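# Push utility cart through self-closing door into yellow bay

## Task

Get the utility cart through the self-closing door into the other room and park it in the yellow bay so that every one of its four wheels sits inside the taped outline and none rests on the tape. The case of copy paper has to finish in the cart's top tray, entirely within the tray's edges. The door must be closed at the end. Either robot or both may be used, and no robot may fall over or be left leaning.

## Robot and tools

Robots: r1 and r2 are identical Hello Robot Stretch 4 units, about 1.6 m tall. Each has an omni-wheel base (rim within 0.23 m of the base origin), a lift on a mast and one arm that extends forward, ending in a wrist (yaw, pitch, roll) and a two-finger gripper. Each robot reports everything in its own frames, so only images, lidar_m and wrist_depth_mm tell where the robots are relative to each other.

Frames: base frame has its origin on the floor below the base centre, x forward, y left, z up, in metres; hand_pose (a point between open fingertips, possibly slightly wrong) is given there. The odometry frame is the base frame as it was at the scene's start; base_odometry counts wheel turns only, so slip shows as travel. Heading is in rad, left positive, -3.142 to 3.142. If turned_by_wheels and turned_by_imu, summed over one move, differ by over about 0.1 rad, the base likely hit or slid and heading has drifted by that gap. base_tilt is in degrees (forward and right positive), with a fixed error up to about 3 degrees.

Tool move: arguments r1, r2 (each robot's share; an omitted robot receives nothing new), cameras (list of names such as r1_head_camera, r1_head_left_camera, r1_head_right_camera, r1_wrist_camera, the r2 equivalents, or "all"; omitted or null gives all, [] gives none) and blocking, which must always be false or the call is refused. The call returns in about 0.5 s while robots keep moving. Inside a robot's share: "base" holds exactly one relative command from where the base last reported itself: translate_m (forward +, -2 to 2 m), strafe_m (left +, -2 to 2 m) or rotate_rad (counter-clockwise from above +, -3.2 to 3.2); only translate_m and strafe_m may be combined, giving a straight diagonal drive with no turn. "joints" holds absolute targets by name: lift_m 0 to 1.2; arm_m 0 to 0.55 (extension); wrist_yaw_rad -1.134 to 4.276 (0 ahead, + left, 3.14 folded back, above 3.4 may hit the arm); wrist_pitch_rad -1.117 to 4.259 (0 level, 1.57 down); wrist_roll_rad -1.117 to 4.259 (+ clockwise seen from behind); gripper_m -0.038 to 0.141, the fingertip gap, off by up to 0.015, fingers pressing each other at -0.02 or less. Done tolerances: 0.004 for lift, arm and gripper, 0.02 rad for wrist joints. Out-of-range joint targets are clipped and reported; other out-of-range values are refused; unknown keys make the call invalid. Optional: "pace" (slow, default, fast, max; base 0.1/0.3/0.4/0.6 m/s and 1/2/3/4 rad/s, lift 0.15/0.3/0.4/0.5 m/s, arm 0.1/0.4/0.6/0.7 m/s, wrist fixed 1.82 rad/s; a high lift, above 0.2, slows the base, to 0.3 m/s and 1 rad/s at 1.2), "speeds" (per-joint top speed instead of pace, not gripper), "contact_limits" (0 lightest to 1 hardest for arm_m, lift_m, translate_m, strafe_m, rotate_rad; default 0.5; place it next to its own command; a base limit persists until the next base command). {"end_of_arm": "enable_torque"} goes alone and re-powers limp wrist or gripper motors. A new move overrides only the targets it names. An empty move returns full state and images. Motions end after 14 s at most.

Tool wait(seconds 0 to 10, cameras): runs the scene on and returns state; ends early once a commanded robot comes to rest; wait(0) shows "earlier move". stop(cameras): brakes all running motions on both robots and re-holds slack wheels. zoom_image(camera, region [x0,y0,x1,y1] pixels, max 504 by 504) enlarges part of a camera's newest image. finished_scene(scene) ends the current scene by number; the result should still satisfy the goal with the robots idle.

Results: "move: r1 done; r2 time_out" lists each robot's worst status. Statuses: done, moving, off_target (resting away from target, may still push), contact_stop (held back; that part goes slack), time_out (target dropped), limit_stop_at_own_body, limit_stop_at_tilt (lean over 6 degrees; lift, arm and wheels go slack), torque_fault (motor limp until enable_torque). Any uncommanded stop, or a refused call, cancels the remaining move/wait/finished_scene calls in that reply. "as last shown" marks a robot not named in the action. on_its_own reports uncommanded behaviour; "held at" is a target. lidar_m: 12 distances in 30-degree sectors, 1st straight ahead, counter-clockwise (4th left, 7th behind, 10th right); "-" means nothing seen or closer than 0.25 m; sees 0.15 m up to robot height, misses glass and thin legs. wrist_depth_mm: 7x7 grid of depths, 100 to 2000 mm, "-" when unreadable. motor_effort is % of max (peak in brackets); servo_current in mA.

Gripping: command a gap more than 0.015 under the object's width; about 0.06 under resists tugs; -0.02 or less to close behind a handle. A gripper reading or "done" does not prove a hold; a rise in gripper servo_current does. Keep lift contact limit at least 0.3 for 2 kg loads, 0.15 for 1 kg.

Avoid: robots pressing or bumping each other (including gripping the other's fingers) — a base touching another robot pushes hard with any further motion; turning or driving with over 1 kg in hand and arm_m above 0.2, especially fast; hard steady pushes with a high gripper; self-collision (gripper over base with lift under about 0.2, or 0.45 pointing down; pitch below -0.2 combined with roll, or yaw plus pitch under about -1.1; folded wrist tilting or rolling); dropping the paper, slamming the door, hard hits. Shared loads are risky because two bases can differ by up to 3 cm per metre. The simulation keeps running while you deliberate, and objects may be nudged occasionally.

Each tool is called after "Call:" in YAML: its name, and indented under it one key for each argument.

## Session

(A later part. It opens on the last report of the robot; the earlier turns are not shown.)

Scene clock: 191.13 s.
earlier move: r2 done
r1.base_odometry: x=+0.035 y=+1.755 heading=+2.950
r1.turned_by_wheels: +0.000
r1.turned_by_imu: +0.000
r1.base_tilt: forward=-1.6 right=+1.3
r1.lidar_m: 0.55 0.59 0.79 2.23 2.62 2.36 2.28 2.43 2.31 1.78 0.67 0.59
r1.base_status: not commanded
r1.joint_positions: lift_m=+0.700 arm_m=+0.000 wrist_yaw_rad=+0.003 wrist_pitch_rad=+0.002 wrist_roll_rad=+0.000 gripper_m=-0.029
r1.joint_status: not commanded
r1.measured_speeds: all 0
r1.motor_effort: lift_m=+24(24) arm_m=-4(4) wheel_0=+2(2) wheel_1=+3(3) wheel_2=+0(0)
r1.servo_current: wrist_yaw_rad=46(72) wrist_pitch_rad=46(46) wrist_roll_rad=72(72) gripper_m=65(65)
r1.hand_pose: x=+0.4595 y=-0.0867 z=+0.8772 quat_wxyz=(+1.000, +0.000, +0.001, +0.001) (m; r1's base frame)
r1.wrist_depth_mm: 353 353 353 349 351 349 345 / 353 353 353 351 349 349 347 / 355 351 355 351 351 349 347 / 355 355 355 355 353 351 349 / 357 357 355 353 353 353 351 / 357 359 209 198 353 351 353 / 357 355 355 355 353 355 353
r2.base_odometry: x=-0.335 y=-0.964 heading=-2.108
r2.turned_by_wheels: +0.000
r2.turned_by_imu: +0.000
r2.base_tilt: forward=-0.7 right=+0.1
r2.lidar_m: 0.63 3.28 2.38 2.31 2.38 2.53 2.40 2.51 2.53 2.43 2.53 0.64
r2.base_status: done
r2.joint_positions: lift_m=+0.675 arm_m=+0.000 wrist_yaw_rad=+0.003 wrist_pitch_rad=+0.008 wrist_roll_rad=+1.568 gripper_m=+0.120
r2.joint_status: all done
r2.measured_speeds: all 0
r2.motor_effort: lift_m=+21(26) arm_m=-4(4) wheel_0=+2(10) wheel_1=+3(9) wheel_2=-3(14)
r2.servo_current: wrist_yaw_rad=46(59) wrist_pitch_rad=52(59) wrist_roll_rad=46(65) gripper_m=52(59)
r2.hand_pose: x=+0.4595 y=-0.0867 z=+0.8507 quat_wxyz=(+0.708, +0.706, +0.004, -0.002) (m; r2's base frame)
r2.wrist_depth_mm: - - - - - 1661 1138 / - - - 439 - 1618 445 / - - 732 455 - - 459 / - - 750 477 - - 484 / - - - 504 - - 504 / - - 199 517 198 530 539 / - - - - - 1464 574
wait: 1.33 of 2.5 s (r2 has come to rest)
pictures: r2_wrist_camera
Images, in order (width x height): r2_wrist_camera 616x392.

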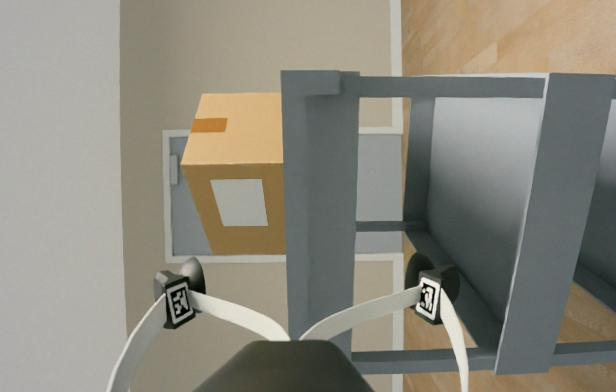

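Call:
move:
  blocking: false
  r2: {"base":{"rotate_rad":-0.25},"joints":{"lift_m":0.69}}
  cameras: []

Call:
wait:
  seconds: 1.5
  cameras: []

Call:
move:
  blocking: false
  r2: {"base":{"strafe_m":0.16}}
  cameras: []

Call:
wait:
  seconds: 2
  cameras: ["r2_wrist_camera","r2_head_camera"]

Scene clock: 201.60 s.
move: r2 moving
r1: as last shown
r1.lidar_m: 0.56 0.58 0.79 2.21 2.60 2.35 2.28 2.44 2.30 1.75 0.71 0.58
r1.motor_effort: lift_m=+24(24) arm_m=-4(4) wheel_0=+1(2) wheel_1=+3(3) wheel_2=+0(0)
r1.servo_current: wrist_yaw_rad=52(52) wrist_pitch_rad=39(52) wrist_roll_rad=46(59) gripper_m=59(72)
r1.wrist_depth_mm: 351 353 351 351 347 349 347 / 353 351 351 351 353 349 349 / 355 353 355 353 351 351 349 / 353 353 353 351 355 349 351 / 355 357 355 351 353 351 351 / 359 357 209 198 355 353 351 / 357 357 355 355 355 353 351
r2.base_odometry: x=-0.335 y=-0.964 heading=-2.315
r2.turned_by_wheels: -0.207
r2.turned_by_imu: -0.201
r2.base_tilt: forward=-0.7 right=+0.0
r2.lidar_m: 0.65 0.73 2.62 2.32 2.27 2.76 2.40 2.40 2.75 2.42 2.42 2.92
r2.base_status: rotate_rad moving
r2.joint_positions: lift_m=+0.690 arm_m=+0.000 wrist_yaw_rad=+0.002 wrist_pitch_rad=+0.008 wrist_roll_rad=+1.568 gripper_m=+0.120
r2.joint_status: lift_m moving
r2.measured_speeds: translate_m=+0.002 strafe_m=+0.000 rotate_rad=-0.435 lift_m=+0.000 arm_m=+0.000 wrist_yaw_rad=+0.000 wrist_pitch_rad=+0.000 wrist_roll_rad=+0.000
r2.motor_effort: lift_m=+21(26) arm_m=-4(4) wheel_0=+5(10) wheel_1=+3(9) wheel_2=+5(11)
r2.servo_current: wrist_yaw_rad=52(59) wrist_pitch_rad=46(59) wrist_roll_rad=39(52) gripper_m=52(59)
r2.hand_pose: x=+0.4595 y=-0.0867 z=+0.8657 quat_wxyz=(+0.708, +0.706, +0.004, -0.002) (m; r2's base frame)
r2.wrist_depth_mm: - - - - - 1708 1160 / - - - - - 1661 1182 / - - - - - 1708 1182 / - - - 809 - - 484 / - - 768 707 - - 488 / - - 200 492 198 - 496 / - - - - - - 504
pictures: none
No camera images: "cameras" was empty.

Scene clock: 202.10 s.
earlier move: r2 done
r1.base_odometry: x=+0.035 y=+1.755 heading=+2.950
r1.turned_by_wheels: +0.000
r1.turned_by_imu: +0.000
r1.base_tilt: forward=-1.6 right=+1.3
r1.lidar_m: 0.55 0.59 0.82 2.25 2.61 2.36 2.28 2.43 2.27 1.76 0.68 0.58
r1.base_status: not commanded
r1.joint_positions: lift_m=+0.700 arm_m=+0.000 wrist_yaw_rad=+0.003 wrist_pitch_rad=+0.002 wrist_roll_rad=+0.000 gripper_m=-0.029
r1.joint_status: not commanded
r1.measured_speeds: all 0
r1.motor_effort: lift_m=+24(24) arm_m=-4(4) wheel_0=+2(2) wheel_1=+3(3) wheel_2=+0(0)
r1.servo_current: wrist_yaw_rad=46(72) wrist_pitch_rad=39(52) wrist_roll_rad=46(72) gripper_m=59(72)
r1.hand_pose: x=+0.4595 y=-0.0867 z=+0.8772 quat_wxyz=(+1.000, +0.000, +0.001, +0.001) (m; r1's base frame)
r1.wrist_depth_mm: 351 353 351 349 349 347 347 / 351 351 353 351 349 349 347 / 353 351 355 353 349 349 347 / 355 355 353 355 355 351 351 / 357 355 357 355 353 351 353 / 359 359 209 198 351 353 351 / 359 355 355 353 355 351 355
r2.base_odometry: x=-0.335 y=-0.964 heading=-2.357
r2.turned_by_wheels: -0.042
r2.turned_by_imu: -0.041
r2.base_tilt: forward=-0.7 right=+0.1
r2.lidar_m: 0.65 0.69 2.67 2.31 2.28 2.73 2.39 2.40 2.80 2.45 2.45 2.86
r2.base_status: done
r2.joint_positions: lift_m=+0.690 arm_m=+0.000 wrist_yaw_rad=+0.002 wrist_pitch_rad=+0.008 wrist_roll_rad=+1.568 gripper_m=+0.120
r2.joint_status: all done
r2.measured_speeds: all 0
r2.motor_effort: lift_m=+21(26) arm_m=-3(4) wheel_0=+4(10) wheel_1=+3(9) wheel_2=+4(11)
r2.servo_current: wrist_yaw_rad=52(59) wrist_pitch_rad=46(59) wrist_roll_rad=59(59) gripper_m=52(59)
r2.hand_pose: x=+0.4595 y=-0.0867 z=+0.8657 quat_wxyz=(+0.708, +0.706, +0.004, -0.002) (m; r2's base frame)
r2.wrist_depth_mm: - - - - - 1661 1160 / - - - - - 1708 1182 / - - - - - 1708 1182 / - - - - - 1708 1078 / - - 809 484 492 - 484 / - - 201 430 198 - 492 / - - - - - - 496
wait: 0.50 of 1.5 s (r2 has come to rest)
pictures: none
No camera images: "cameras" was empty.

Scene clock: 202.60 s.
move: r2 moving
r1: as last shown
r1.lidar_m: 0.55 0.60 0.77 2.26 2.64 2.36 2.28 2.44 2.32 1.74 0.65 0.56
r1.motor_effort: lift_m=+24(24) arm_m=-4(4) wheel_0=+1(2) wheel_1=+2(3) wheel_2=+0(0)
r1.servo_current: wrist_yaw_rad=65(65) wrist_pitch_rad=46(46) wrist_roll_rad=33(72) gripper_m=65(65)
r1.wrist_depth_mm: 353 353 349 349 347 347 347 / 355 351 351 351 349 349 347 / 355 353 351 351 351 349 349 / 355 355 353 353 351 351 349 / 359 355 353 353 353 351 351 / 357 355 208 198 351 353 353 / 357 359 357 355 355 351 355
r2.base_odometry: x=-0.309 y=-0.989 heading=-2.357
r2.turned_by_wheels: +0.000
r2.turned_by_imu: +0.000
r2.base_tilt: forward=-0.7 right=+0.1
r2.lidar_m: 0.63 0.70 2.66 2.29 2.27 2.67 2.40 2.40 2.83 2.44 2.46 2.89
r2.base_status: strafe_m moving
r2.joint_positions: lift_m=+0.690 arm_m=+0.000 wrist_yaw_rad=+0.002 wrist_pitch_rad=+0.008 wrist_roll_rad=+1.568 gripper_m=+0.120
r2.joint_status: not commanded
r2.measured_speeds: translate_m=+0.001 strafe_m=+0.142 rotate_rad=-0.007 lift_m=+0.000 arm_m=+0.000 wrist_yaw_rad=+0.000 wrist_pitch_rad=+0.000 wrist_roll_rad=+0.000
r2.motor_effort: lift_m=+21(21) arm_m=-4(4) wheel_0=-8(11) wheel_1=+12(12) wheel_2=+0(3)
r2.servo_current: wrist_yaw_rad=33(65) wrist_pitch_rad=46(59) wrist_roll_rad=46(52) gripper_m=46(52)
r2.hand_pose: x=+0.4595 y=-0.0867 z=+0.8657 quat_wxyz=(+0.708, +0.706, +0.004, -0.002) (m; r2's base frame)
r2.wrist_depth_mm: - - - - - 1708 1160 / - - - - - 1756 1182 / - - - - - 1708 1160 / - - - 878 - - 480 / - - 778 723 - - 488 / - - 200 430 192 - 496 / - - - - - - 496
pictures: none
No camera images: "cameras" was empty.

Scene clock: 203.87 s.
earlier move: r2 done
r1.base_odometry: x=+0.035 y=+1.755 heading=+2.950
r1.turned_by_wheels: +0.000
r1.turned_by_imu: +0.000
r1.base_tilt: forward=-1.6 right=+1.3
r1.lidar_m: 0.54 0.58 0.79 2.21 2.62 2.35 2.24 2.43 2.31 1.73 0.69 0.58
r1.base_status: not commanded
r1.joint_positions: lift_m=+0.700 arm_m=+0.000 wrist_yaw_rad=+0.003 wrist_pitch_rad=+0.002 wrist_roll_rad=+0.000 gripper_m=-0.029
r1.joint_status: not commanded
r1.measured_speeds: all 0
r1.motor_effort: lift_m=+24(24) arm_m=-4(4) wheel_0=+1(2) wheel_1=+2(3) wheel_2=+0(0)
r1.servo_current: wrist_yaw_rad=59(65) wrist_pitch_rad=39(46) wrist_roll_rad=59(72) gripper_m=52(72)
r1.hand_pose: x=+0.4595 y=-0.0867 z=+0.8772 quat_wxyz=(+1.000, +0.000, +0.001, +0.001) (m; r1's base frame)
r1.wrist_depth_mm: 353 351 351 349 347 349 345 / 355 353 353 351 351 349 347 / 355 353 351 355 351 349 347 / 355 353 355 355 351 349 349 / 353 357 355 353 355 351 351 / 357 357 209 198 353 351 353 / 357 357 357 353 355 355 353
r2.base_odometry: x=-0.222 y=-1.077 heading=-2.357
r2.turned_by_wheels: +0.000
r2.turned_by_imu: +0.000
r2.base_tilt: forward=-0.6 right=+0.1
r2.lidar_m: 0.65 0.69 2.51 2.16 2.15 2.53 2.45 2.45 2.86 2.57 2.58 0.68
r2.base_status: done
r2.joint_positions: lift_m=+0.690 arm_m=+0.000 wrist_yaw_rad=+0.002 wrist_pitch_rad=+0.008 wrist_roll_rad=+1.568 gripper_m=+0.120
r2.joint_status: not commanded
r2.measured_speeds: all 0
r2.motor_effort: lift_m=+21(21) arm_m=-4(4) wheel_0=-1(12) wheel_1=+2(12) wheel_2=+0(3)
r2.servo_current: wrist_yaw_rad=52(65) wrist_pitch_rad=46(59) wrist_roll_rad=46(59) gripper_m=52(59)
r2.hand_pose: x=+0.4595 y=-0.0867 z=+0.8657 quat_wxyz=(+0.708, +0.706, +0.004, -0.002) (m; r2's base frame)
r2.wrist_depth_mm: - - - - - 1661 1160 / - - - - - 1756 1118 / - - - 831 - - 484 / - - 759 492 - - 492 / - - 778 732 - - 496 / - - 200 436 196 - 492 / - - - - - 1808 504
wait: 1.27 of 2 s (r2 has come to rest)
pictures: r2_head_camera, r2_wrist_camera
Images, in order (width x height): r2_head_camera 420x560, r2_wrist_camera 616x392.

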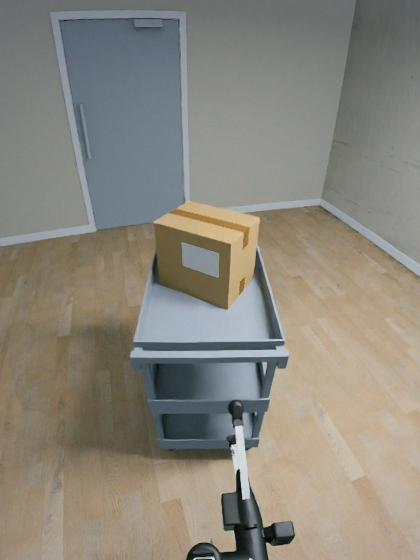

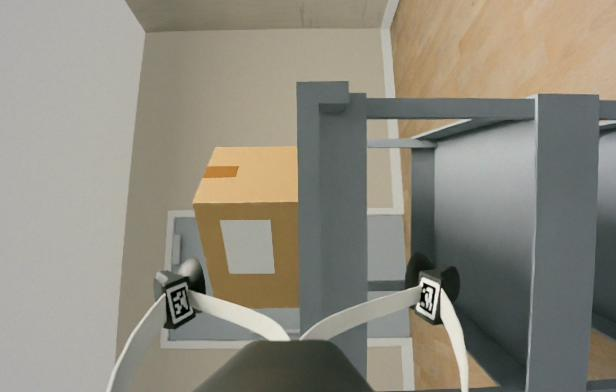

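Call:
move:
  blocking: false
  r2: {"base":{"translate_m":0.19,"strafe_m":0.035},"contact_limits":{"translate_m":0.2}}
  cameras: []

Call:
wait:
  seconds: 2.5
  cameras: ["r2_wrist_camera","r2_head_camera","r2_head_right_camera"]

Call:
zoom_image:
  camera: "r2_head_camera"
  region: [120, 300, 320, 480]

Scene clock: 212.17 s.
move: r2 moving
r1: as last shown
r1.base_tilt: forward=-1.7 right=+1.3
r1.lidar_m: 0.54 0.59 0.78 2.24 2.63 2.35 2.28 2.45 2.32 1.74 0.69 0.58
r1.motor_effort: lift_m=+24(24) arm_m=-4(4) wheel_0=+1(2) wheel_1=+3(3) wheel_2=+0(0)
r1.servo_current: wrist_yaw_rad=52(52) wrist_pitch_rad=39(46) wrist_roll_rad=59(59) gripper_m=59(65)
r1.wrist_depth_mm: 351 351 351 349 349 347 349 / 353 351 353 351 351 351 347 / 355 355 353 351 349 351 347 / 355 355 353 353 353 351 351 / 357 353 353 353 353 351 353 / 353 359 210 198 353 353 353 / 357 355 359 355 353 353 353
r2.base_odometry: x=-0.240 y=-1.103 heading=-2.357
r2.turned_by_wheels: +0.000
r2.turned_by_imu: +0.001
r2.base_tilt: forward=-0.7 right=+0.1
r2.lidar_m: 0.62 0.68 2.51 2.16 2.16 2.54 2.48 2.47 2.92 2.58 2.58 0.67
r2.base_status: translate_m moving; strafe_m moving
r2.joint_positions: lift_m=+0.690 arm_m=+0.000 wrist_yaw_rad=+0.002 wrist_pitch_rad=+0.008 wrist_roll_rad=+1.568 gripper_m=+0.120
r2.joint_status: not commanded
r2.measured_speeds: translate_m=+0.122 strafe_m=+0.024 rotate_rad=+0.000 lift_m=+0.000 arm_m=+0.000 wrist_yaw_rad=+0.000 wrist_pitch_rad=+0.000 wrist_roll_rad=+0.000
r2.motor_effort: lift_m=+21(21) arm_m=-4(4) wheel_0=+6(8) wheel_1=+7(10) wheel_2=-12(13)
r2.servo_current: wrist_yaw_rad=46(46) wrist_pitch_rad=52(52) wrist_roll_rad=52(65) gripper_m=52(59)
r2.contact_limits: translate_m 0.2
r2.hand_pose: x=+0.4595 y=-0.0867 z=+0.8657 quat_wxyz=(+0.708, +0.706, +0.004, -0.002) (m; r2's base frame)
r2.wrist_depth_mm: - - - - - 1661 1182 / - - - - - 1708 1078 / - - - 798 - 991 462 / - - 699 462 - - 462 / - - 741 462 466 - 469 / - - 200 407 196 - 473 / - - - - - 1808 473
pictures: none
No camera images: "cameras" was empty.

Scene clock: 213.70 s.
earlier move: r2 done
r1.base_odometry: x=+0.035 y=+1.755 heading=+2.950
r1.turned_by_wheels: +0.000
r1.turned_by_imu: +0.000
r1.base_tilt: forward=-1.6 right=+1.3
r1.lidar_m: 0.56 0.61 0.81 2.25 2.60 2.35 2.29 2.44 2.34 1.77 0.69 0.56
r1.base_status: not commanded
r1.joint_positions: lift_m=+0.700 arm_m=+0.000 wrist_yaw_rad=+0.003 wrist_pitch_rad=+0.002 wrist_roll_rad=+0.000 gripper_m=-0.029
r1.joint_status: not commanded
r1.measured_speeds: all 0
r1.motor_effort: lift_m=+24(24) arm_m=-4(4) wheel_0=+1(2) wheel_1=+3(3) wheel_2=+0(0)
r1.servo_current: wrist_yaw_rad=52(72) wrist_pitch_rad=39(52) wrist_roll_rad=52(65) gripper_m=59(65)
r1.hand_pose: x=+0.4595 y=-0.0867 z=+0.8772 quat_wxyz=(+1.000, +0.000, +0.001, +0.001) (m; r1's base frame)
r1.wrist_depth_mm: 355 353 351 349 349 347 345 / 355 353 351 353 353 347 345 / 355 353 353 353 351 349 347 / 355 353 351 355 353 349 351 / 355 353 353 353 351 353 351 / 355 353 210 198 355 351 353 / 359 355 353 355 355 353 353
r2.base_odometry: x=-0.332 y=-1.236 heading=-2.357
r2.turned_by_wheels: +0.000
r2.turned_by_imu: +0.001
r2.base_tilt: forward=-0.6 right=+0.1
r2.lidar_m: 0.45 0.50 2.51 2.18 2.18 2.58 2.63 2.62 2.95 2.56 2.56 0.48
r2.base_status: done
r2.joint_positions: lift_m=+0.690 arm_m=+0.000 wrist_yaw_rad=+0.002 wrist_pitch_rad=+0.008 wrist_roll_rad=+1.568 gripper_m=+0.120
r2.joint_status: not commanded
r2.measured_speeds: all 0
r2.motor_effort: lift_m=+21(21) arm_m=-3(4) wheel_0=+4(9) wheel_1=+3(10) wheel_2=-2(13)
r2.servo_current: wrist_yaw_rad=46(59) wrist_pitch_rad=52(59) wrist_roll_rad=59(65) gripper_m=59(59)
r2.contact_limits: translate_m 0.2
r2.hand_pose: x=+0.4595 y=-0.0867 z=+0.8657 quat_wxyz=(+0.708, +0.706, +0.004, -0.002) (m; r2's base frame)
r2.wrist_depth_mm: - - - 263 294 312 306 / - - - 293 294 1756 - / - - 634 294 297 - - / - - 539 297 300 - - / - - 574 298 303 - - / - - 200 243 200 - - / - - - - - 1863 -
wait: 1.53 of 2.5 s (r2 has come to rest)
pictures: r2_head_camera, r2_head_right_camera, r2_wrist_camera
Images, in order (width x height): r2_head_camera 420x560, r2_head_right_camera 420x672, r2_wrist_camera 616x392.

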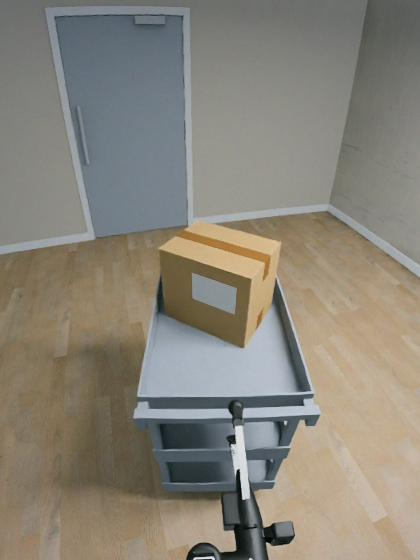

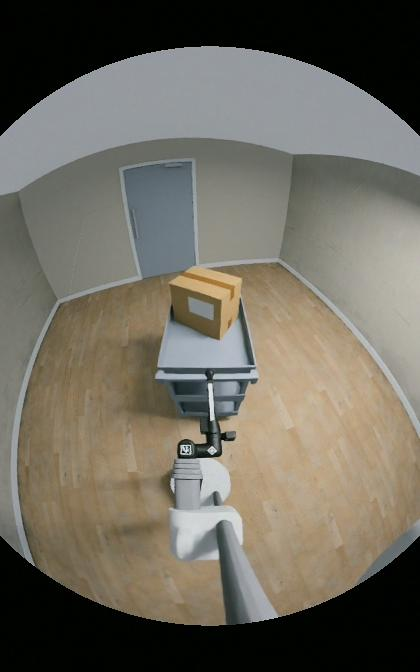

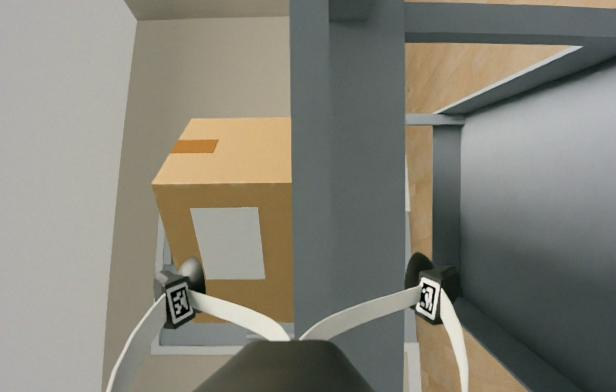

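Scaled by 2.520 from the camera's 420x560 image, which has a finer 1200x1600 frame.

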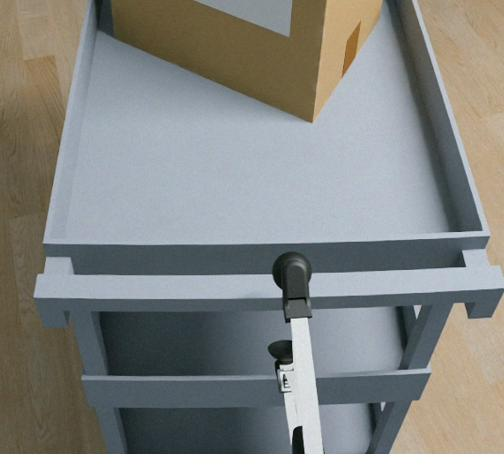

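Call:
move:
  blocking: false
  r2: {"base":{"translate_m":0.075,"strafe_m":0.015},"pace":"slow","contact_limits":{"translate_m":0.1}}
  cameras: []

Call:
wait:
  seconds: 2
  cameras: ["r2_wrist_camera","r2_head_camera"]

Call:
zoom_image:
  camera: "r2_head_camera"
  region: [120, 300, 320, 480]

Scene clock: 221.47 s.
move: r2 moving
r1: as last shown
r1.lidar_m: 0.55 0.59 0.80 2.26 2.64 2.37 2.28 2.40 2.29 1.76 0.67 0.57
r1.servo_current: wrist_yaw_rad=52(65) wrist_pitch_rad=46(52) wrist_roll_rad=52(59) gripper_m=59(65)
r1.wrist_depth_mm: 351 351 351 353 349 347 347 / 353 353 353 351 349 347 345 / 355 353 353 353 351 351 349 / 357 355 353 353 353 351 351 / 357 353 355 353 353 349 349 / 357 357 209 198 353 353 351 / 357 357 359 355 355 355 353
r2.base_odometry: x=-0.339 y=-1.247 heading=-2.356
r2.turned_by_wheels: +0.000
r2.turned_by_imu: +0.001
r2.base_tilt: forward=-0.7 right=+0.1
r2.lidar_m: 0.46 0.47 2.50 2.16 2.19 2.56 2.63 2.66 2.98 2.57 2.58 0.46
r2.base_status: translate_m moving; strafe_m moving
r2.joint_positions: lift_m=+0.690 arm_m=+0.000 wrist_yaw_rad=+0.002 wrist_pitch_rad=+0.008 wrist_roll_rad=+1.568 gripper_m=+0.120
r2.joint_status: not commanded
r2.measured_speeds: translate_m=+0.050 strafe_m=+0.010 rotate_rad=+0.000 lift_m=+0.000 arm_m=+0.000 wrist_yaw_rad=+0.000 wrist_pitch_rad=+0.000 wrist_roll_rad=+0.000
r2.motor_effort: lift_m=+21(21) arm_m=-4(4) wheel_0=+2(9) wheel_1=+6(8) wheel_2=-10(11)
r2.servo_current: wrist_yaw_rad=52(59) wrist_pitch_rad=52(52) wrist_roll_rad=52(59) gripper_m=46(59)
r2.contact_limits: translate_m 0.1
r2.hand_pose: x=+0.4595 y=-0.0867 z=+0.8657 quat_wxyz=(+0.708, +0.706, +0.004, -0.002) (m; r2's base frame)
r2.wrist_depth_mm: - - - 223 281 1397 291 / - - - 283 285 1708 - / - - 609 228 286 866 - / - - 521 290 290 - - / - - 564 231 290 - - / - - 201 233 200 - - / - - - - - 1863 -
pictures: none
No camera images: "cameras" was empty.

Scene clock: 222.97 s.
earlier move: r2 done
r1.base_odometry: x=+0.035 y=+1.755 heading=+2.950
r1.turned_by_wheels: +0.000
r1.turned_by_imu: +0.000
r1.base_tilt: forward=-1.6 right=+1.3
r1.lidar_m: 0.56 0.57 0.80 2.24 2.61 2.36 2.29 2.44 2.33 1.76 0.69 0.58
r1.base_status: not commanded
r1.joint_positions: lift_m=+0.700 arm_m=+0.000 wrist_yaw_rad=+0.003 wrist_pitch_rad=+0.002 wrist_roll_rad=+0.000 gripper_m=-0.029
r1.joint_status: not commanded
r1.measured_speeds: all 0
r1.motor_effort: lift_m=+24(24) arm_m=-4(4) wheel_0=+1(2) wheel_1=+3(3) wheel_2=+0(0)
r1.servo_current: wrist_yaw_rad=52(65) wrist_pitch_rad=46(52) wrist_roll_rad=39(65) gripper_m=59(65)
r1.hand_pose: x=+0.4595 y=-0.0867 z=+0.8772 quat_wxyz=(+1.000, +0.000, +0.001, +0.001) (m; r1's base frame)
r1.wrist_depth_mm: 353 351 353 347 349 351 347 / 355 353 351 353 351 349 347 / 355 353 353 353 349 351 347 / 355 353 355 351 353 351 349 / 355 355 357 353 355 351 349 / 359 357 209 198 353 353 353 / 359 357 355 353 355 355 353
r2.base_odometry: x=-0.374 y=-1.299 heading=-2.356
r2.turned_by_wheels: +0.000
r2.turned_by_imu: +0.000
r2.base_tilt: forward=-0.7 right=+0.1
r2.lidar_m: 0.40 0.43 2.53 2.17 2.17 2.53 2.69 2.73 2.96 2.58 2.58 0.41
r2.base_status: done
r2.joint_positions: lift_m=+0.690 arm_m=+0.000 wrist_yaw_rad=+0.000 wrist_pitch_rad=+0.008 wrist_roll_rad=+1.568 gripper_m=+0.120
r2.joint_status: not commanded
r2.measured_speeds: all 0
r2.motor_effort: lift_m=+21(21) arm_m=-3(4) wheel_0=+5(9) wheel_1=+4(8) wheel_2=-9(11)
r2.servo_current: wrist_yaw_rad=46(59) wrist_pitch_rad=52(52) wrist_roll_rad=52(59) gripper_m=52(59)
r2.contact_limits: translate_m 0.1
r2.hand_pose: x=+0.4593 y=-0.0874 z=+0.8657 quat_wxyz=(+0.708, +0.706, +0.003, -0.003) (m; r2's base frame)
r2.wrist_depth_mm: - - - 178 238 1708 1229 / - - - 178 238 1537 - / - - 535 179 238 831 - / - - 477 180 240 854 - / - - 512 181 240 842 - / - - 200 181 213 - - / - - - - 243 1708 -
wait: 1.50 of 2 s (r2 has come to rest)
pictures: r2_head_camera, r2_wrist_camera
Images, in order (width x height): r2_head_camera 420x560, r2_wrist_camera 616x392.

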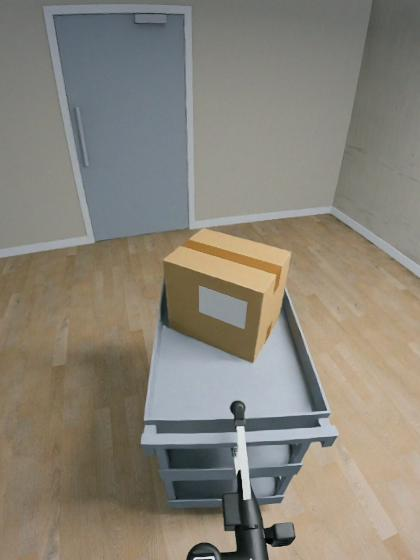

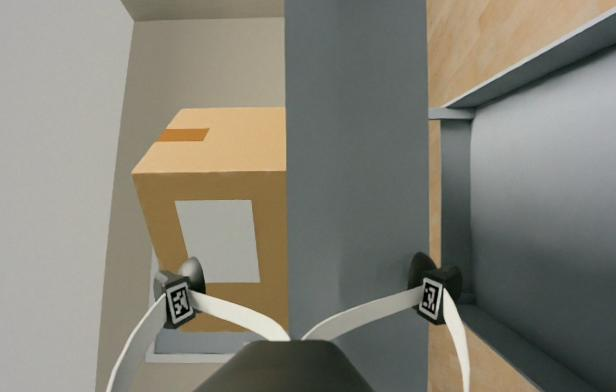

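Scaled by 2.520 from the camera's 420x560 image, which has a finer 1200x1600 frame.

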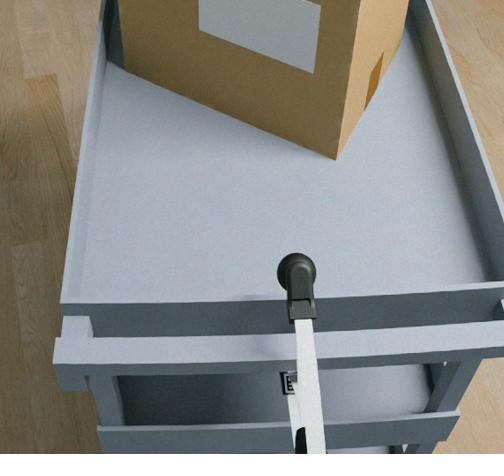

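Call:
move:
  blocking: false
  r2: {"joints":{"gripper_m":-0.03}}
  cameras: []

Call:
wait:
  seconds: 2.5
  cameras: ["r2_wrist_camera","r2_head_camera"]

Call:
zoom_image:
  camera: "r2_head_camera"
  region: [120, 300, 320, 480]

Scene clock: 229.03 s.
move: r2 moving
r1: as last shown
r1.base_tilt: forward=-1.6 right=+1.2
r1.lidar_m: 0.54 0.57 0.78 2.23 2.62 2.35 2.27 2.42 2.31 1.76 0.69 0.58
r1.servo_current: wrist_yaw_rad=39(59) wrist_pitch_rad=46(46) wrist_roll_rad=52(65) gripper_m=65(65)
r1.wrist_depth_mm: 353 353 351 349 349 349 345 / 351 353 353 353 349 349 347 / 353 355 353 353 353 351 349 / 355 351 353 353 353 349 347 / 357 357 355 355 353 355 351 / 357 359 208 198 355 355 353 / 359 357 355 355 355 353 353
r2.base_odometry: x=-0.374 y=-1.299 heading=-2.356
r2.turned_by_wheels: +0.000
r2.turned_by_imu: +0.000
r2.base_tilt: forward=-0.7 right=+0.1
r2.lidar_m: 0.39 0.43 2.52 2.17 2.18 2.55 2.72 2.71 2.98 2.55 2.58 0.44
r2.base_status: not commanded
r2.joint_positions: lift_m=+0.690 arm_m=+0.000 wrist_yaw_rad=+0.000 wrist_pitch_rad=+0.008 wrist_roll_rad=+1.568 gripper_m=+0.106
r2.joint_status: gripper_m moving
r2.measured_speeds: all 0
r2.motor_effort: lift_m=+21(21) arm_m=-3(4) wheel_0=+5(5) wheel_1=+4(5) wheel_2=-9(9)
r2.servo_current: wrist_yaw_rad=52(52) wrist_pitch_rad=46(52) wrist_roll_rad=46(52) gripper_m=117(117)
r2.contact_limits: translate_m 0.1
r2.hand_pose: x=+0.4593 y=-0.0874 z=+0.8657 quat_wxyz=(+0.708, +0.706, +0.003, -0.003) (m; r2's base frame)
r2.wrist_depth_mm: - - - 179 237 1618 1229 / - - - 179 238 1537 - / - - 530 179 239 842 - / - - 477 180 240 831 - / - - 517 181 242 - - / - - 195 182 194 - - / - - - - 244 1756 -
pictures: none
No camera images: "cameras" was empty.

Scene clock: 230.77 s.
earlier move: r2 done
r1.base_odometry: x=+0.035 y=+1.755 heading=+2.950
r1.turned_by_wheels: +0.000
r1.turned_by_imu: +0.000
r1.base_tilt: forward=-1.6 right=+1.3
r1.lidar_m: 0.55 0.60 0.79 2.24 2.60 2.34 2.28 2.42 2.30 1.76 0.68 0.56
r1.base_status: not commanded
r1.joint_positions: lift_m=+0.700 arm_m=+0.000 wrist_yaw_rad=+0.003 wrist_pitch_rad=+0.002 wrist_roll_rad=+0.000 gripper_m=-0.029
r1.joint_status: not commanded
r1.measured_speeds: all 0
r1.motor_effort: lift_m=+24(24) arm_m=-4(4) wheel_0=+2(2) wheel_1=+3(3) wheel_2=+0(0)
r1.servo_current: wrist_yaw_rad=39(78) wrist_pitch_rad=46(52) wrist_roll_rad=46(72) gripper_m=59(72)
r1.hand_pose: x=+0.4595 y=-0.0867 z=+0.8772 quat_wxyz=(+1.000, +0.000, +0.001, +0.001) (m; r1's base frame)
r1.wrist_depth_mm: 351 351 353 351 351 347 349 / 355 351 353 351 351 351 347 / 355 353 351 351 349 351 347 / 353 353 355 351 353 351 353 / 357 357 353 353 353 351 351 / 357 355 208 198 353 353 353 / 359 359 355 355 353 355 351
r2.base_odometry: x=-0.374 y=-1.300 heading=-2.356
r2.turned_by_wheels: +0.000
r2.turned_by_imu: +0.001
r2.base_tilt: forward=-0.7 right=+0.1
r2.lidar_m: 0.39 0.41 2.50 2.17 2.17 2.57 2.70 2.71 2.98 2.58 2.58 0.42
r2.base_status: not commanded
r2.joint_positions: lift_m=+0.690 arm_m=+0.000 wrist_yaw_rad=+0.001 wrist_pitch_rad=+0.008 wrist_roll_rad=+1.568 gripper_m=-0.029
r2.joint_status: all done
r2.measured_speeds: all 0
r2.motor_effort: lift_m=+21(21) arm_m=-3(4) wheel_0=+4(5) wheel_1=+4(5) wheel_2=-3(9)
r2.servo_current: wrist_yaw_rad=39(65) wrist_pitch_rad=46(59) wrist_roll_rad=52(59) gripper_m=117(280)
r2.contact_limits: translate_m 0.1
r2.hand_pose: x=+0.4594 y=-0.0871 z=+0.8657 quat_wxyz=(+0.708, +0.706, +0.003, -0.002) (m; r2's base frame)
r2.wrist_depth_mm: - - - 165 224 1708 1138 / - - - 167 226 759 - / - - 496 167 228 820 - / - 488 469 168 229 831 - / - - 521 170 231 831 - / - - 187 171 179 - - / - - - - 234 1576 -
wait: 1.73 of 2.5 s (r2 has come to rest)
pictures: r2_head_camera, r2_wrist_camera
Images, in order (width x height): r2_head_camera 420x560, r2_wrist_camera 616x392.

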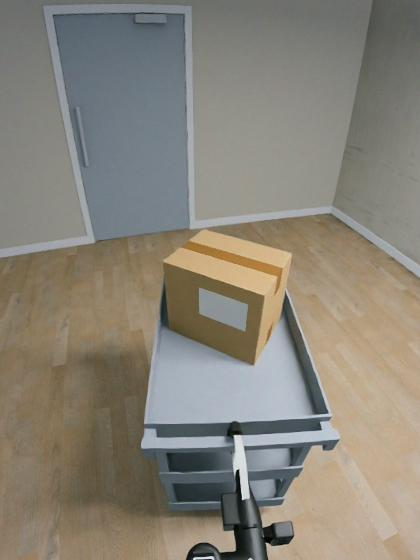

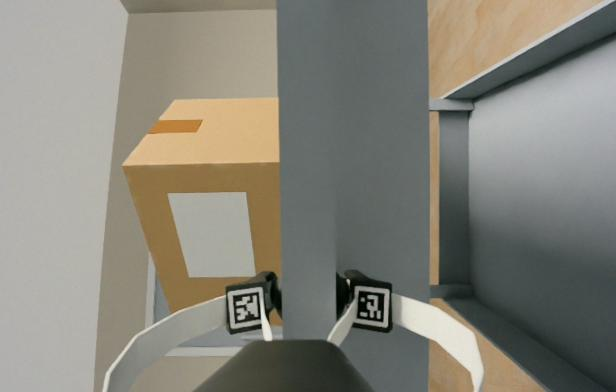

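Scaled by 2.520 from the camera's 420x560 image, which has a finer 1200x1600 frame.

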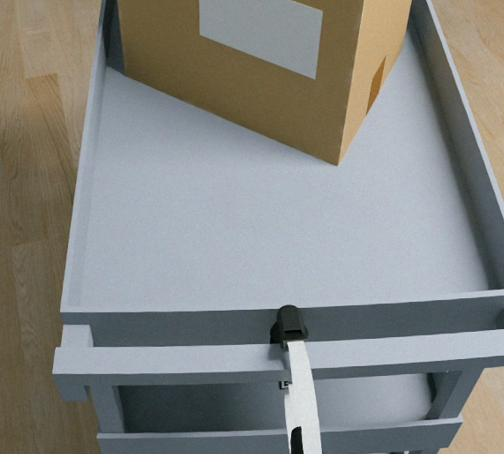

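Call:
move:
  blocking: false
  r2: {"base":{"translate_m":-0.9},"pace":"slow"}
  r1: {"base":{"translate_m":0.14},"pace":"slow","contact_limits":{"translate_m":0.4}}
  cameras: []

Call:
wait:
  seconds: 3
  cameras: ["r2_head_camera","r2_wrist_camera","r1_wrist_camera"]

Scene clock: 250.83 s.
move: r1 moving; r2 moving
r1.base_odometry: x=+0.023 y=+1.758 heading=+2.951
r1.turned_by_wheels: +0.000
r1.turned_by_imu: +0.000
r1.base_tilt: forward=-1.6 right=+1.3
r1.lidar_m: 0.53 0.58 0.75 2.18 2.62 2.38 2.30 2.45 2.29 1.71 0.66 0.56
r1.base_status: translate_m moving
r1.joint_positions: lift_m=+0.700 arm_m=+0.000 wrist_yaw_rad=+0.003 wrist_pitch_rad=+0.002 wrist_roll_rad=+0.000 gripper_m=-0.029
r1.joint_status: not commanded
r1.measured_speeds: translate_m=+0.050 strafe_m=+0.000 rotate_rad=+0.000 lift_m=+0.000 arm_m=+0.000 wrist_yaw_rad=+0.000 wrist_pitch_rad=+0.000 wrist_roll_rad=+0.000
r1.motor_effort: lift_m=+24(24) arm_m=-4(4) wheel_0=+7(7) wheel_1=+3(8) wheel_2=-6(7)
r1.servo_current: wrist_yaw_rad=59(59) wrist_pitch_rad=46(46) wrist_roll_rad=59(65) gripper_m=59(65)
r1.contact_limits: translate_m 0.4
r1.hand_pose: x=+0.4595 y=-0.0867 z=+0.8772 quat_wxyz=(+1.000, +0.000, +0.001, +0.001) (m; r1's base frame)
r1.wrist_depth_mm: 342 342 342 342 342 340 336 / 345 343 340 342 340 340 338 / 343 343 342 342 342 340 338 / 342 343 343 343 342 342 342 / 347 345 345 345 343 342 342 / 343 347 188 198 343 343 342 / 349 347 345 345 345 343 343
r2.base_odometry: x=-0.365 y=-1.291 heading=-2.356
r2.turned_by_wheels: +0.000
r2.turned_by_imu: +0.001
r2.base_tilt: forward=-0.6 right=+0.1
r2.lidar_m: 0.39 0.44 2.47 2.19 2.18 2.54 2.68 2.68 2.96 2.57 2.59 0.42
r2.base_status: translate_m moving
r2.joint_positions: lift_m=+0.690 arm_m=+0.000 wrist_yaw_rad=+0.002 wrist_pitch_rad=+0.008 wrist_roll_rad=+1.568 gripper_m=-0.029
r2.joint_status: not commanded
r2.measured_speeds: translate_m=-0.049 strafe_m=-0.001 rotate_rad=-0.001 lift_m=+0.000 arm_m=+0.000 wrist_yaw_rad=+0.000 wrist_pitch_rad=+0.000 wrist_roll_rad=+0.000
r2.motor_effort: lift_m=+21(21) arm_m=-3(4) wheel_0=-5(7) wheel_1=-7(9) wheel_2=+14(14)
r2.servo_current: wrist_yaw_rad=46(52) wrist_pitch_rad=52(59) wrist_roll_rad=52(52) gripper_m=104(117)
r2.hand_pose: x=+0.4594 y=-0.0869 z=+0.8657 quat_wxyz=(+0.708, +0.706, +0.003, -0.002) (m; r2's base frame)
r2.wrist_depth_mm: - - - 165 224 1661 1138 / - - - 166 225 778 - / - - 496 167 228 820 - / - 488 473 169 229 842 - / - - 517 170 231 831 - / - - 187 170 180 - - / - - - - 235 1576 -
pictures: none
No camera images: "cameras" was empty.

Scene clock: 253.00 s.
earlier move: r1 done; r2 moving
r1.base_odometry: x=-0.101 y=+1.782 heading=+2.950
r1.turned_by_wheels: -0.001
r1.turned_by_imu: +0.005
r1.base_tilt: forward=-1.6 right=+1.3
r1.lidar_m: 0.41 0.45 0.68 1.66 2.60 2.51 2.42 2.59 2.30 1.28 0.52 0.45
r1.base_status: done
r1.joint_positions: lift_m=+0.700 arm_m=+0.000 wrist_yaw_rad=-0.005 wrist_pitch_rad=+0.002 wrist_roll_rad=+0.000 gripper_m=-0.030
r1.joint_status: not commanded
r1.measured_speeds: all 0
r1.motor_effort: lift_m=+24(24) arm_m=+7(7) wheel_0=+7(11) wheel_1=+6(11) wheel_2=-16(16)
r1.servo_current: wrist_yaw_rad=46(65) wrist_pitch_rad=46(46) wrist_roll_rad=52(65) gripper_m=46(72)
r1.contact_limits: translate_m 0.4
r1.hand_pose: x=+0.4586 y=-0.0888 z=+0.8772 quat_wxyz=(+1.000, +0.000, +0.001, -0.002) (m; r1's base frame)
r1.wrist_depth_mm: 220 220 222 222 222 224 224 / 220 221 222 224 224 224 224 / 221 223 222 224 223 224 224 / 221 221 224 225 226 226 226 / 222 224 224 224 225 226 225 / 222 223 205 199 226 226 226 / 224 156 225 182 226 227 227
r2.base_odometry: x=-0.221 y=-1.147 heading=-2.356
r2.turned_by_wheels: +0.000
r2.turned_by_imu: +0.001
r2.base_tilt: forward=-0.6 right=+0.0
r2.lidar_m: 0.38 0.41 2.46 2.12 2.12 2.51 2.50 2.52 2.95 2.64 2.60 0.44
r2.base_status: translate_m moving
r2.joint_positions: lift_m=+0.690 arm_m=+0.000 wrist_yaw_rad=+0.003 wrist_pitch_rad=+0.008 wrist_roll_rad=+1.568 gripper_m=-0.029
r2.joint_status: not commanded
r2.measured_speeds: translate_m=-0.100 strafe_m=+0.000 rotate_rad=+0.001 lift_m=+0.000 arm_m=+0.000 wrist_yaw_rad=+0.000 wrist_pitch_rad=+0.000 wrist_roll_rad=+0.000
r2.motor_effort: lift_m=+21(21) arm_m=-3(4) wheel_0=-2(7) wheel_1=-6(9) wheel_2=+9(15)
r2.servo_current: wrist_yaw_rad=46(65) wrist_pitch_rad=46(59) wrist_roll_rad=39(65) gripper_m=98(117)
r2.hand_pose: x=+0.4595 y=-0.0866 z=+0.8657 quat_wxyz=(+0.708, +0.706, +0.004, -0.002) (m; r2's base frame)
r2.wrist_depth_mm: - - - 167 227 1618 1160 / - - - 168 228 1464 - / - - 517 168 228 820 - / - 480 466 169 229 842 - / - - 517 170 229 831 - / - - 187 170 180 - - / - - - - 233 1537 -
wait: 2.17 of 3 s (r1 has come to rest)
pictures: r1_wrist_camera, r2_head_camera, r2_wrist_camera
Images, in order (width x height): r1_wrist_camera 616x392, r2_head_camera 420x560, r2_wrist_camera 616x392.

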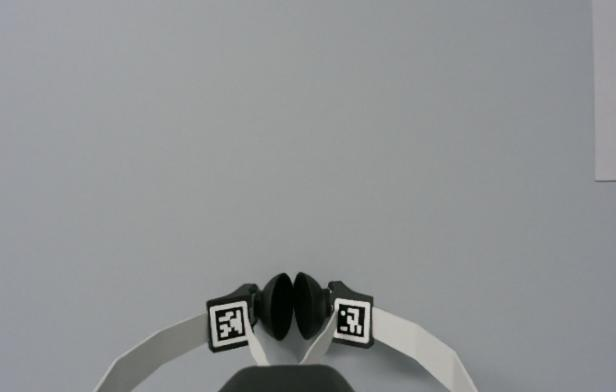

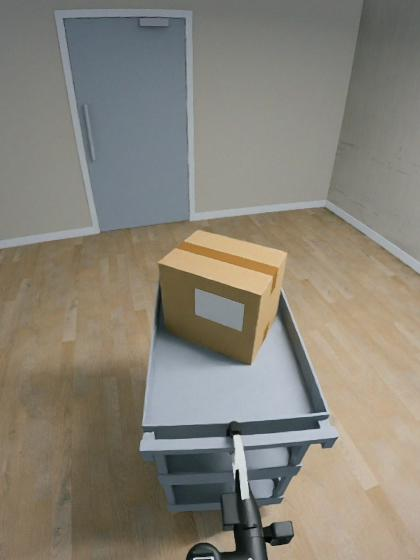

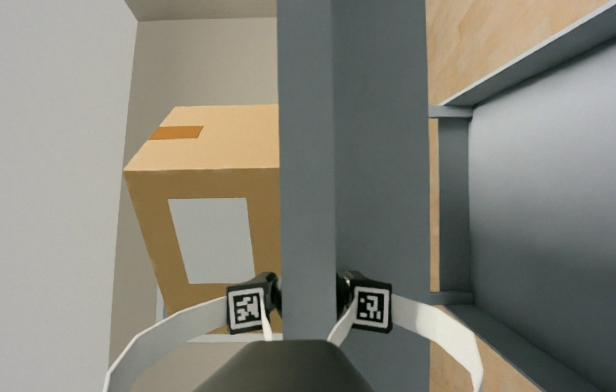

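Call:
move:
  blocking: false
  r1: {"base":{"translate_m":0.3,"strafe_m":0.06},"pace":"slow","contact_limits":{"translate_m":0.6,"strafe_m":0.6}}
  cameras: []

Call:
wait:
  seconds: 4
  cameras: ["r1_head_camera","r1_head_left_camera","r1_wrist_camera","r2_head_camera"]

r1: "contact_limits": translate_m and strafe_m are given together and make one move, which takes one limit: state it under one of them only
Scene clock: 259.90 s.
earlier move: r2 moving
r1.base_odometry: x=-0.101 y=+1.782 heading=+2.950
r1.turned_by_wheels: +0.000
r1.turned_by_imu: +0.000
r1.base_tilt: forward=-1.6 right=+1.2
r1.lidar_m: 0.41 0.45 0.64 1.69 2.61 2.52 2.42 2.59 2.29 1.27 0.52 0.44
r1.base_status: done
r1.joint_positions: lift_m=+0.700 arm_m=+0.000 wrist_yaw_rad=-0.005 wrist_pitch_rad=+0.002 wrist_roll_rad=+0.000 gripper_m=-0.030
r1.joint_status: not commanded
r1.measured_speeds: all 0
r1.motor_effort: lift_m=+24(24) arm_m=+7(7) wheel_0=+8(11) wheel_1=+5(11) wheel_2=-16(16)
r1.servo_current: wrist_yaw_rad=39(72) wrist_pitch_rad=46(52) wrist_roll_rad=52(72) gripper_m=46(72)
r1.contact_limits: translate_m 0.4
r1.hand_pose: x=+0.4586 y=-0.0888 z=+0.8772 quat_wxyz=(+1.000, +0.000, +0.001, -0.002) (m; r1's base frame)
r1.wrist_depth_mm: 220 221 221 222 223 224 224 / 220 222 221 224 223 224 226 / 220 222 222 224 224 225 225 / 221 223 224 224 224 225 227 / 222 223 224 225 226 225 226 / 223 224 204 198 225 227 227 / 224 156 226 182 227 227 229
r2.base_odometry: x=+0.256 y=-0.670 heading=-2.356
r2.turned_by_wheels: +0.000
r2.turned_by_imu: +0.003
r2.base_tilt: forward=-0.7 right=+0.0
r2.lidar_m: 0.37 0.40 2.27 1.93 1.93 2.12 1.84 1.85 2.17 2.79 2.81 0.42
r2.base_status: translate_m moving
r2.joint_positions: lift_m=+0.690 arm_m=+0.000 wrist_yaw_rad=+0.003 wrist_pitch_rad=+0.008 wrist_roll_rad=+1.568 gripper_m=-0.029
r2.joint_status: not commanded
r2.measured_speeds: translate_m=-0.044 strafe_m=+0.001 rotate_rad=-0.003 lift_m=+0.000 arm_m=+0.000 wrist_yaw_rad=+0.000 wrist_pitch_rad=+0.000 wrist_roll_rad=+0.000
r2.motor_effort: lift_m=+21(21) arm_m=-3(4) wheel_0=-3(7) wheel_1=-4(9) wheel_2=+8(15)
r2.servo_current: wrist_yaw_rad=39(65) wrist_pitch_rad=52(59) wrist_roll_rad=39(65) gripper_m=111(117)
r2.hand_pose: x=+0.4595 y=-0.0866 z=+0.8657 quat_wxyz=(+0.708, +0.706, +0.004, -0.002) (m; r2's base frame)
r2.wrist_depth_mm: - - - 179 242 1618 1138 / - - - 177 238 1661 - / - - 621 175 236 788 - / - 488 459 235 234 842 - / - - 492 172 232 831 - / - - 185 170 179 - - / - - 580 - 229 133 -
pictures: none

not run: a call was refused earlier in this reply.

Call:
move:
  blocking: false
  r1: {"base":{"translate_m":0.3,"strafe_m":0.06},"pace":"slow","contact_limits":{"translate_m":0.6}}
  cameras: []

Call:
wait:
  seconds: 0.5
  cameras: []

Call:
wait:
  seconds: 3.5
  cameras: ["r1_head_camera","r1_head_left_camera","r1_wrist_camera","r2_head_camera"]

Scene clock: 264.60 s.
earlier move: r2 done
move: r1 moving
r1.base_odometry: x=-0.114 y=+1.782 heading=+2.949
r1.turned_by_wheels: -0.001
r1.turned_by_imu: +0.018
r1.base_tilt: forward=-1.7 right=+1.3
r1.lidar_m: 0.43 0.46 0.67 1.78 2.62 2.50 2.44 2.62 2.29 1.16 0.50 0.45
r1.base_status: translate_m moving; strafe_m moving
r1.joint_positions: lift_m=+0.700 arm_m=+0.000 wrist_yaw_rad=-0.012 wrist_pitch_rad=+0.002 wrist_roll_rad=+0.000 gripper_m=-0.030
r1.joint_status: not commanded
r1.measured_speeds: translate_m=+0.048 strafe_m=+0.010 rotate_rad=-0.002 lift_m=+0.000 arm_m=+0.000 wrist_yaw_rad=-0.024 wrist_pitch_rad=+0.000 wrist_roll_rad=+0.000
r1.motor_effort: lift_m=+24(24) arm_m=+7(7) wheel_0=+4(10) wheel_1=+5(10) wheel_2=-24(24)
r1.servo_current: wrist_yaw_rad=59(65) wrist_pitch_rad=39(46) wrist_roll_rad=65(65) gripper_m=39(46)
r1.contact_limits: translate_m 0.6
r1.hand_pose: x=+0.4579 y=-0.0909 z=+0.8772 quat_wxyz=(+1.000, +0.000, +0.001, -0.006) (m; r1's base frame)
r1.wrist_depth_mm: 219 220 220 221 224 225 225 / 220 221 222 223 224 225 227 / 220 221 223 223 224 226 228 / 220 222 223 225 225 227 226 / 220 221 224 225 227 227 229 / 222 222 224 208 183 229 229 / 222 223 224 147 227 228 230
r2.base_odometry: x=+0.262 y=-0.663 heading=-2.356
r2.turned_by_wheels: +0.000
r2.turned_by_imu: +0.001
r2.base_tilt: forward=-0.7 right=+0.1
r2.lidar_m: 0.37 0.39 2.27 1.91 1.93 2.13 1.83 1.85 2.16 2.79 2.79 0.45
r2.base_status: done
r2.joint_positions: lift_m=+0.690 arm_m=+0.000 wrist_yaw_rad=+0.003 wrist_pitch_rad=+0.008 wrist_roll_rad=+1.568 gripper_m=-0.029
r2.joint_status: not commanded
r2.measured_speeds: all 0
r2.motor_effort: lift_m=+21(21) arm_m=-3(4) wheel_0=-2(2) wheel_1=-4(5) wheel_2=+8(8)
r2.servo_current: wrist_yaw_rad=46(59) wrist_pitch_rad=52(52) wrist_roll_rad=46(59) gripper_m=98(111)
r2.hand_pose: x=+0.4595 y=-0.0866 z=+0.8657 quat_wxyz=(+0.708, +0.706, +0.004, -0.002) (m; r2's base frame)
r2.wrist_depth_mm: - - - 179 241 1576 1160 / - - - 177 238 1661 - / - - 615 176 236 798 - / - 496 462 234 234 842 - / - - 492 172 232 831 - / - - 185 170 179 - - / - - 580 - 228 133 -
pictures: none
No camera images: "cameras" was empty.

Scene clock: 265.10 s.
earlier move: r1 moving
r1.base_odometry: x=-0.153 y=+1.782 heading=+2.949
r1.turned_by_wheels: +0.000
r1.turned_by_imu: -0.004
r1.base_tilt: forward=-2.2 right=+1.6
r1.lidar_m: 0.43 0.44 0.64 1.62 2.62 2.52 2.45 2.63 2.33 1.08 0.50 0.44
r1.base_status: translate_m moving; strafe_m moving
r1.joint_positions: lift_m=+0.700 arm_m=+0.000 wrist_yaw_rad=-0.017 wrist_pitch_rad=+0.002 wrist_roll_rad=+0.000 gripper_m=-0.030
r1.joint_status: not commanded
r1.measured_speeds: translate_m=+0.098 strafe_m=+0.019 rotate_rad=+0.001 lift_m=+0.000 arm_m=+0.000 wrist_yaw_rad=+0.000 wrist_pitch_rad=+0.008 wrist_roll_rad=+0.000
r1.motor_effort: lift_m=+24(24) arm_m=+7(7) wheel_0=+6(10) wheel_1=+5(10) wheel_2=-24(27)
r1.servo_current: wrist_yaw_rad=104(111) wrist_pitch_rad=39(46) wrist_roll_rad=52(65) gripper_m=46(52)
r1.contact_limits: translate_m 0.6
r1.hand_pose: x=+0.4575 y=-0.0922 z=+0.8771 quat_wxyz=(+1.000, +0.000, +0.001, -0.008) (m; r1's base frame)
r1.wrist_depth_mm: 212 217 220 224 228 232 236 / 213 216 221 225 229 232 236 / 213 218 220 225 229 233 236 / 214 217 221 225 229 233 237 / 214 218 221 226 230 234 237 / 216 218 221 204 184 236 238 / 216 218 222 161 231 142 239
r2.base_odometry: x=+0.262 y=-0.663 heading=-2.356
r2.turned_by_wheels: +0.000
r2.turned_by_imu: +0.000
r2.base_tilt: forward=-0.7 right=+0.1
r2.lidar_m: 0.36 0.40 2.28 1.93 1.95 2.12 1.82 1.84 2.19 2.77 2.80 0.42
r2.base_status: done
r2.joint_positions: lift_m=+0.690 arm_m=+0.000 wrist_yaw_rad=+0.003 wrist_pitch_rad=+0.008 wrist_roll_rad=+1.568 gripper_m=-0.029
r2.joint_status: not commanded
r2.measured_speeds: all 0
r2.motor_effort: lift_m=+21(21) arm_m=-3(4) wheel_0=-1(2) wheel_1=-4(5) wheel_2=+8(8)
r2.servo_current: wrist_yaw_rad=39(59) wrist_pitch_rad=52(59) wrist_roll_rad=59(59) gripper_m=98(111)
r2.hand_pose: x=+0.4595 y=-0.0866 z=+0.8657 quat_wxyz=(+0.708, +0.706, +0.004, -0.002) (m; r2's base frame)
r2.wrist_depth_mm: - - - 179 242 1618 1160 / - - - 177 239 1618 - / - - 615 175 237 798 - / - 496 462 233 234 831 - / - - 496 172 231 820 - / - - 185 170 180 - - / - - 585 - 227 133 -
wait: 0.50 s; no rest
pictures: none
No camera images: "cameras" was empty.

Scene clock: 268.43 s.
earlier move: r1 done
r1.base_odometry: x=-0.407 y=+1.780 heading=+2.949
r1.turned_by_wheels: +0.000
r1.turned_by_imu: -0.027
r1.base_tilt: forward=-1.7 right=+1.3
r1.lidar_m: 0.36 0.35 0.40 0.54 2.53 2.83 2.69 2.87 2.41 0.44 0.42 0.47
r1.base_status: done
r1.joint_positions: lift_m=+0.700 arm_m=+0.000 wrist_yaw_rad=-0.017 wrist_pitch_rad=+0.003 wrist_roll_rad=+0.000 gripper_m=-0.030
r1.joint_status: not commanded
r1.measured_speeds: all 0
r1.motor_effort: lift_m=+24(24) arm_m=+8(8) wheel_0=+2(10) wheel_1=+4(10) wheel_2=-19(27)
r1.servo_current: wrist_yaw_rad=91(117) wrist_pitch_rad=39(52) wrist_roll_rad=33(65) gripper_m=39(52)
r1.contact_limits: translate_m 0.6
r1.hand_pose: x=+0.4574 y=-0.0922 z=+0.8769 quat_wxyz=(+1.000, +0.000, +0.002, -0.008) (m; r1's base frame)
r1.wrist_depth_mm: 175 190 211 236 267 310 364 / 173 190 211 236 267 309 357 / 175 190 211 236 267 309 359 / 175 190 211 236 267 310 359 / 175 190 211 236 267 310 362 / 171 190 202 198 263 310 362 / 172 185 205 153 253 319 364
r2.base_odometry: x=+0.262 y=-0.663 heading=-2.356
r2.turned_by_wheels: +0.000
r2.turned_by_imu: +0.000
r2.base_tilt: forward=-0.6 right=+0.1
r2.lidar_m: 0.40 0.38 2.24 1.93 1.90 2.10 1.83 1.84 2.16 2.75 2.77 0.43
r2.base_status: done
r2.joint_positions: lift_m=+0.690 arm_m=+0.000 wrist_yaw_rad=+0.003 wrist_pitch_rad=+0.008 wrist_roll_rad=+1.568 gripper_m=-0.029
r2.joint_status: not commanded
r2.measured_speeds: all 0
r2.motor_effort: lift_m=+21(21) arm_m=-4(4) wheel_0=-1(2) wheel_1=-4(5) wheel_2=+8(8)
r2.servo_current: wrist_yaw_rad=46(65) wrist_pitch_rad=52(59) wrist_roll_rad=46(59) gripper_m=104(111)
r2.hand_pose: x=+0.4595 y=-0.0866 z=+0.8657 quat_wxyz=(+0.708, +0.706, +0.004, -0.002) (m; r2's base frame)
r2.wrist_depth_mm: - - - 179 241 1618 1160 / - - - 177 238 1661 - / - - 609 176 236 809 - / - 496 466 234 235 831 - / - - 488 172 233 831 - / - - 185 170 179 - - / - - 585 - 228 133 -
wait: 3.33 of 3.5 s (r1 has come to rest)
pictures: r1_head_camera, r1_head_left_camera, r1_wrist_camera, r2_head_camera
Images, in order (width x height): r1_head_camera 420x560, r1_head_left_camera 420x672, r1_wrist_camera 616x392, r2_head_camera 420x560.

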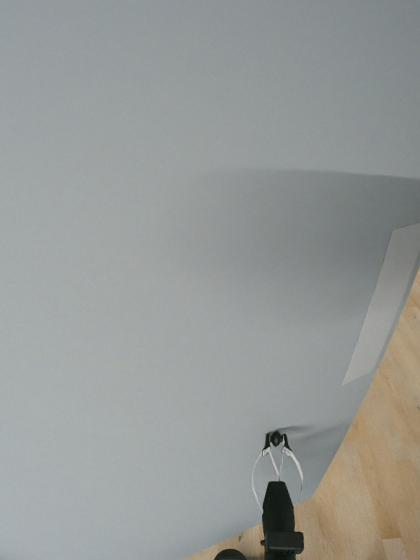

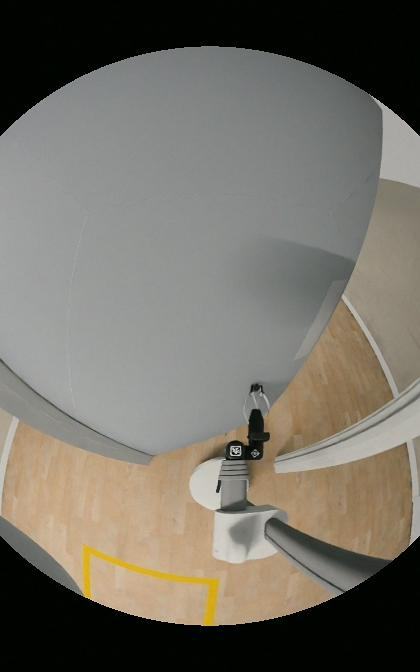

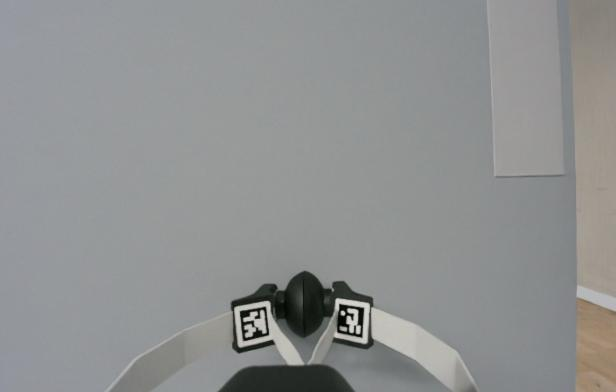

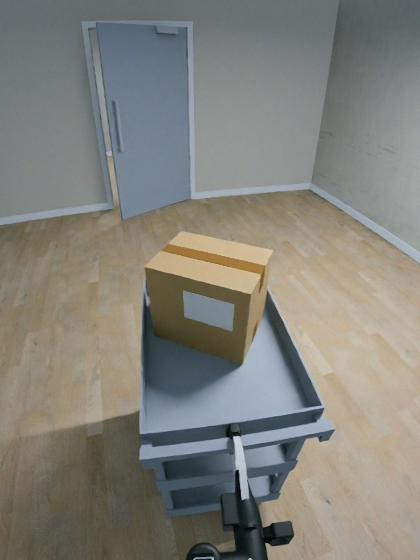

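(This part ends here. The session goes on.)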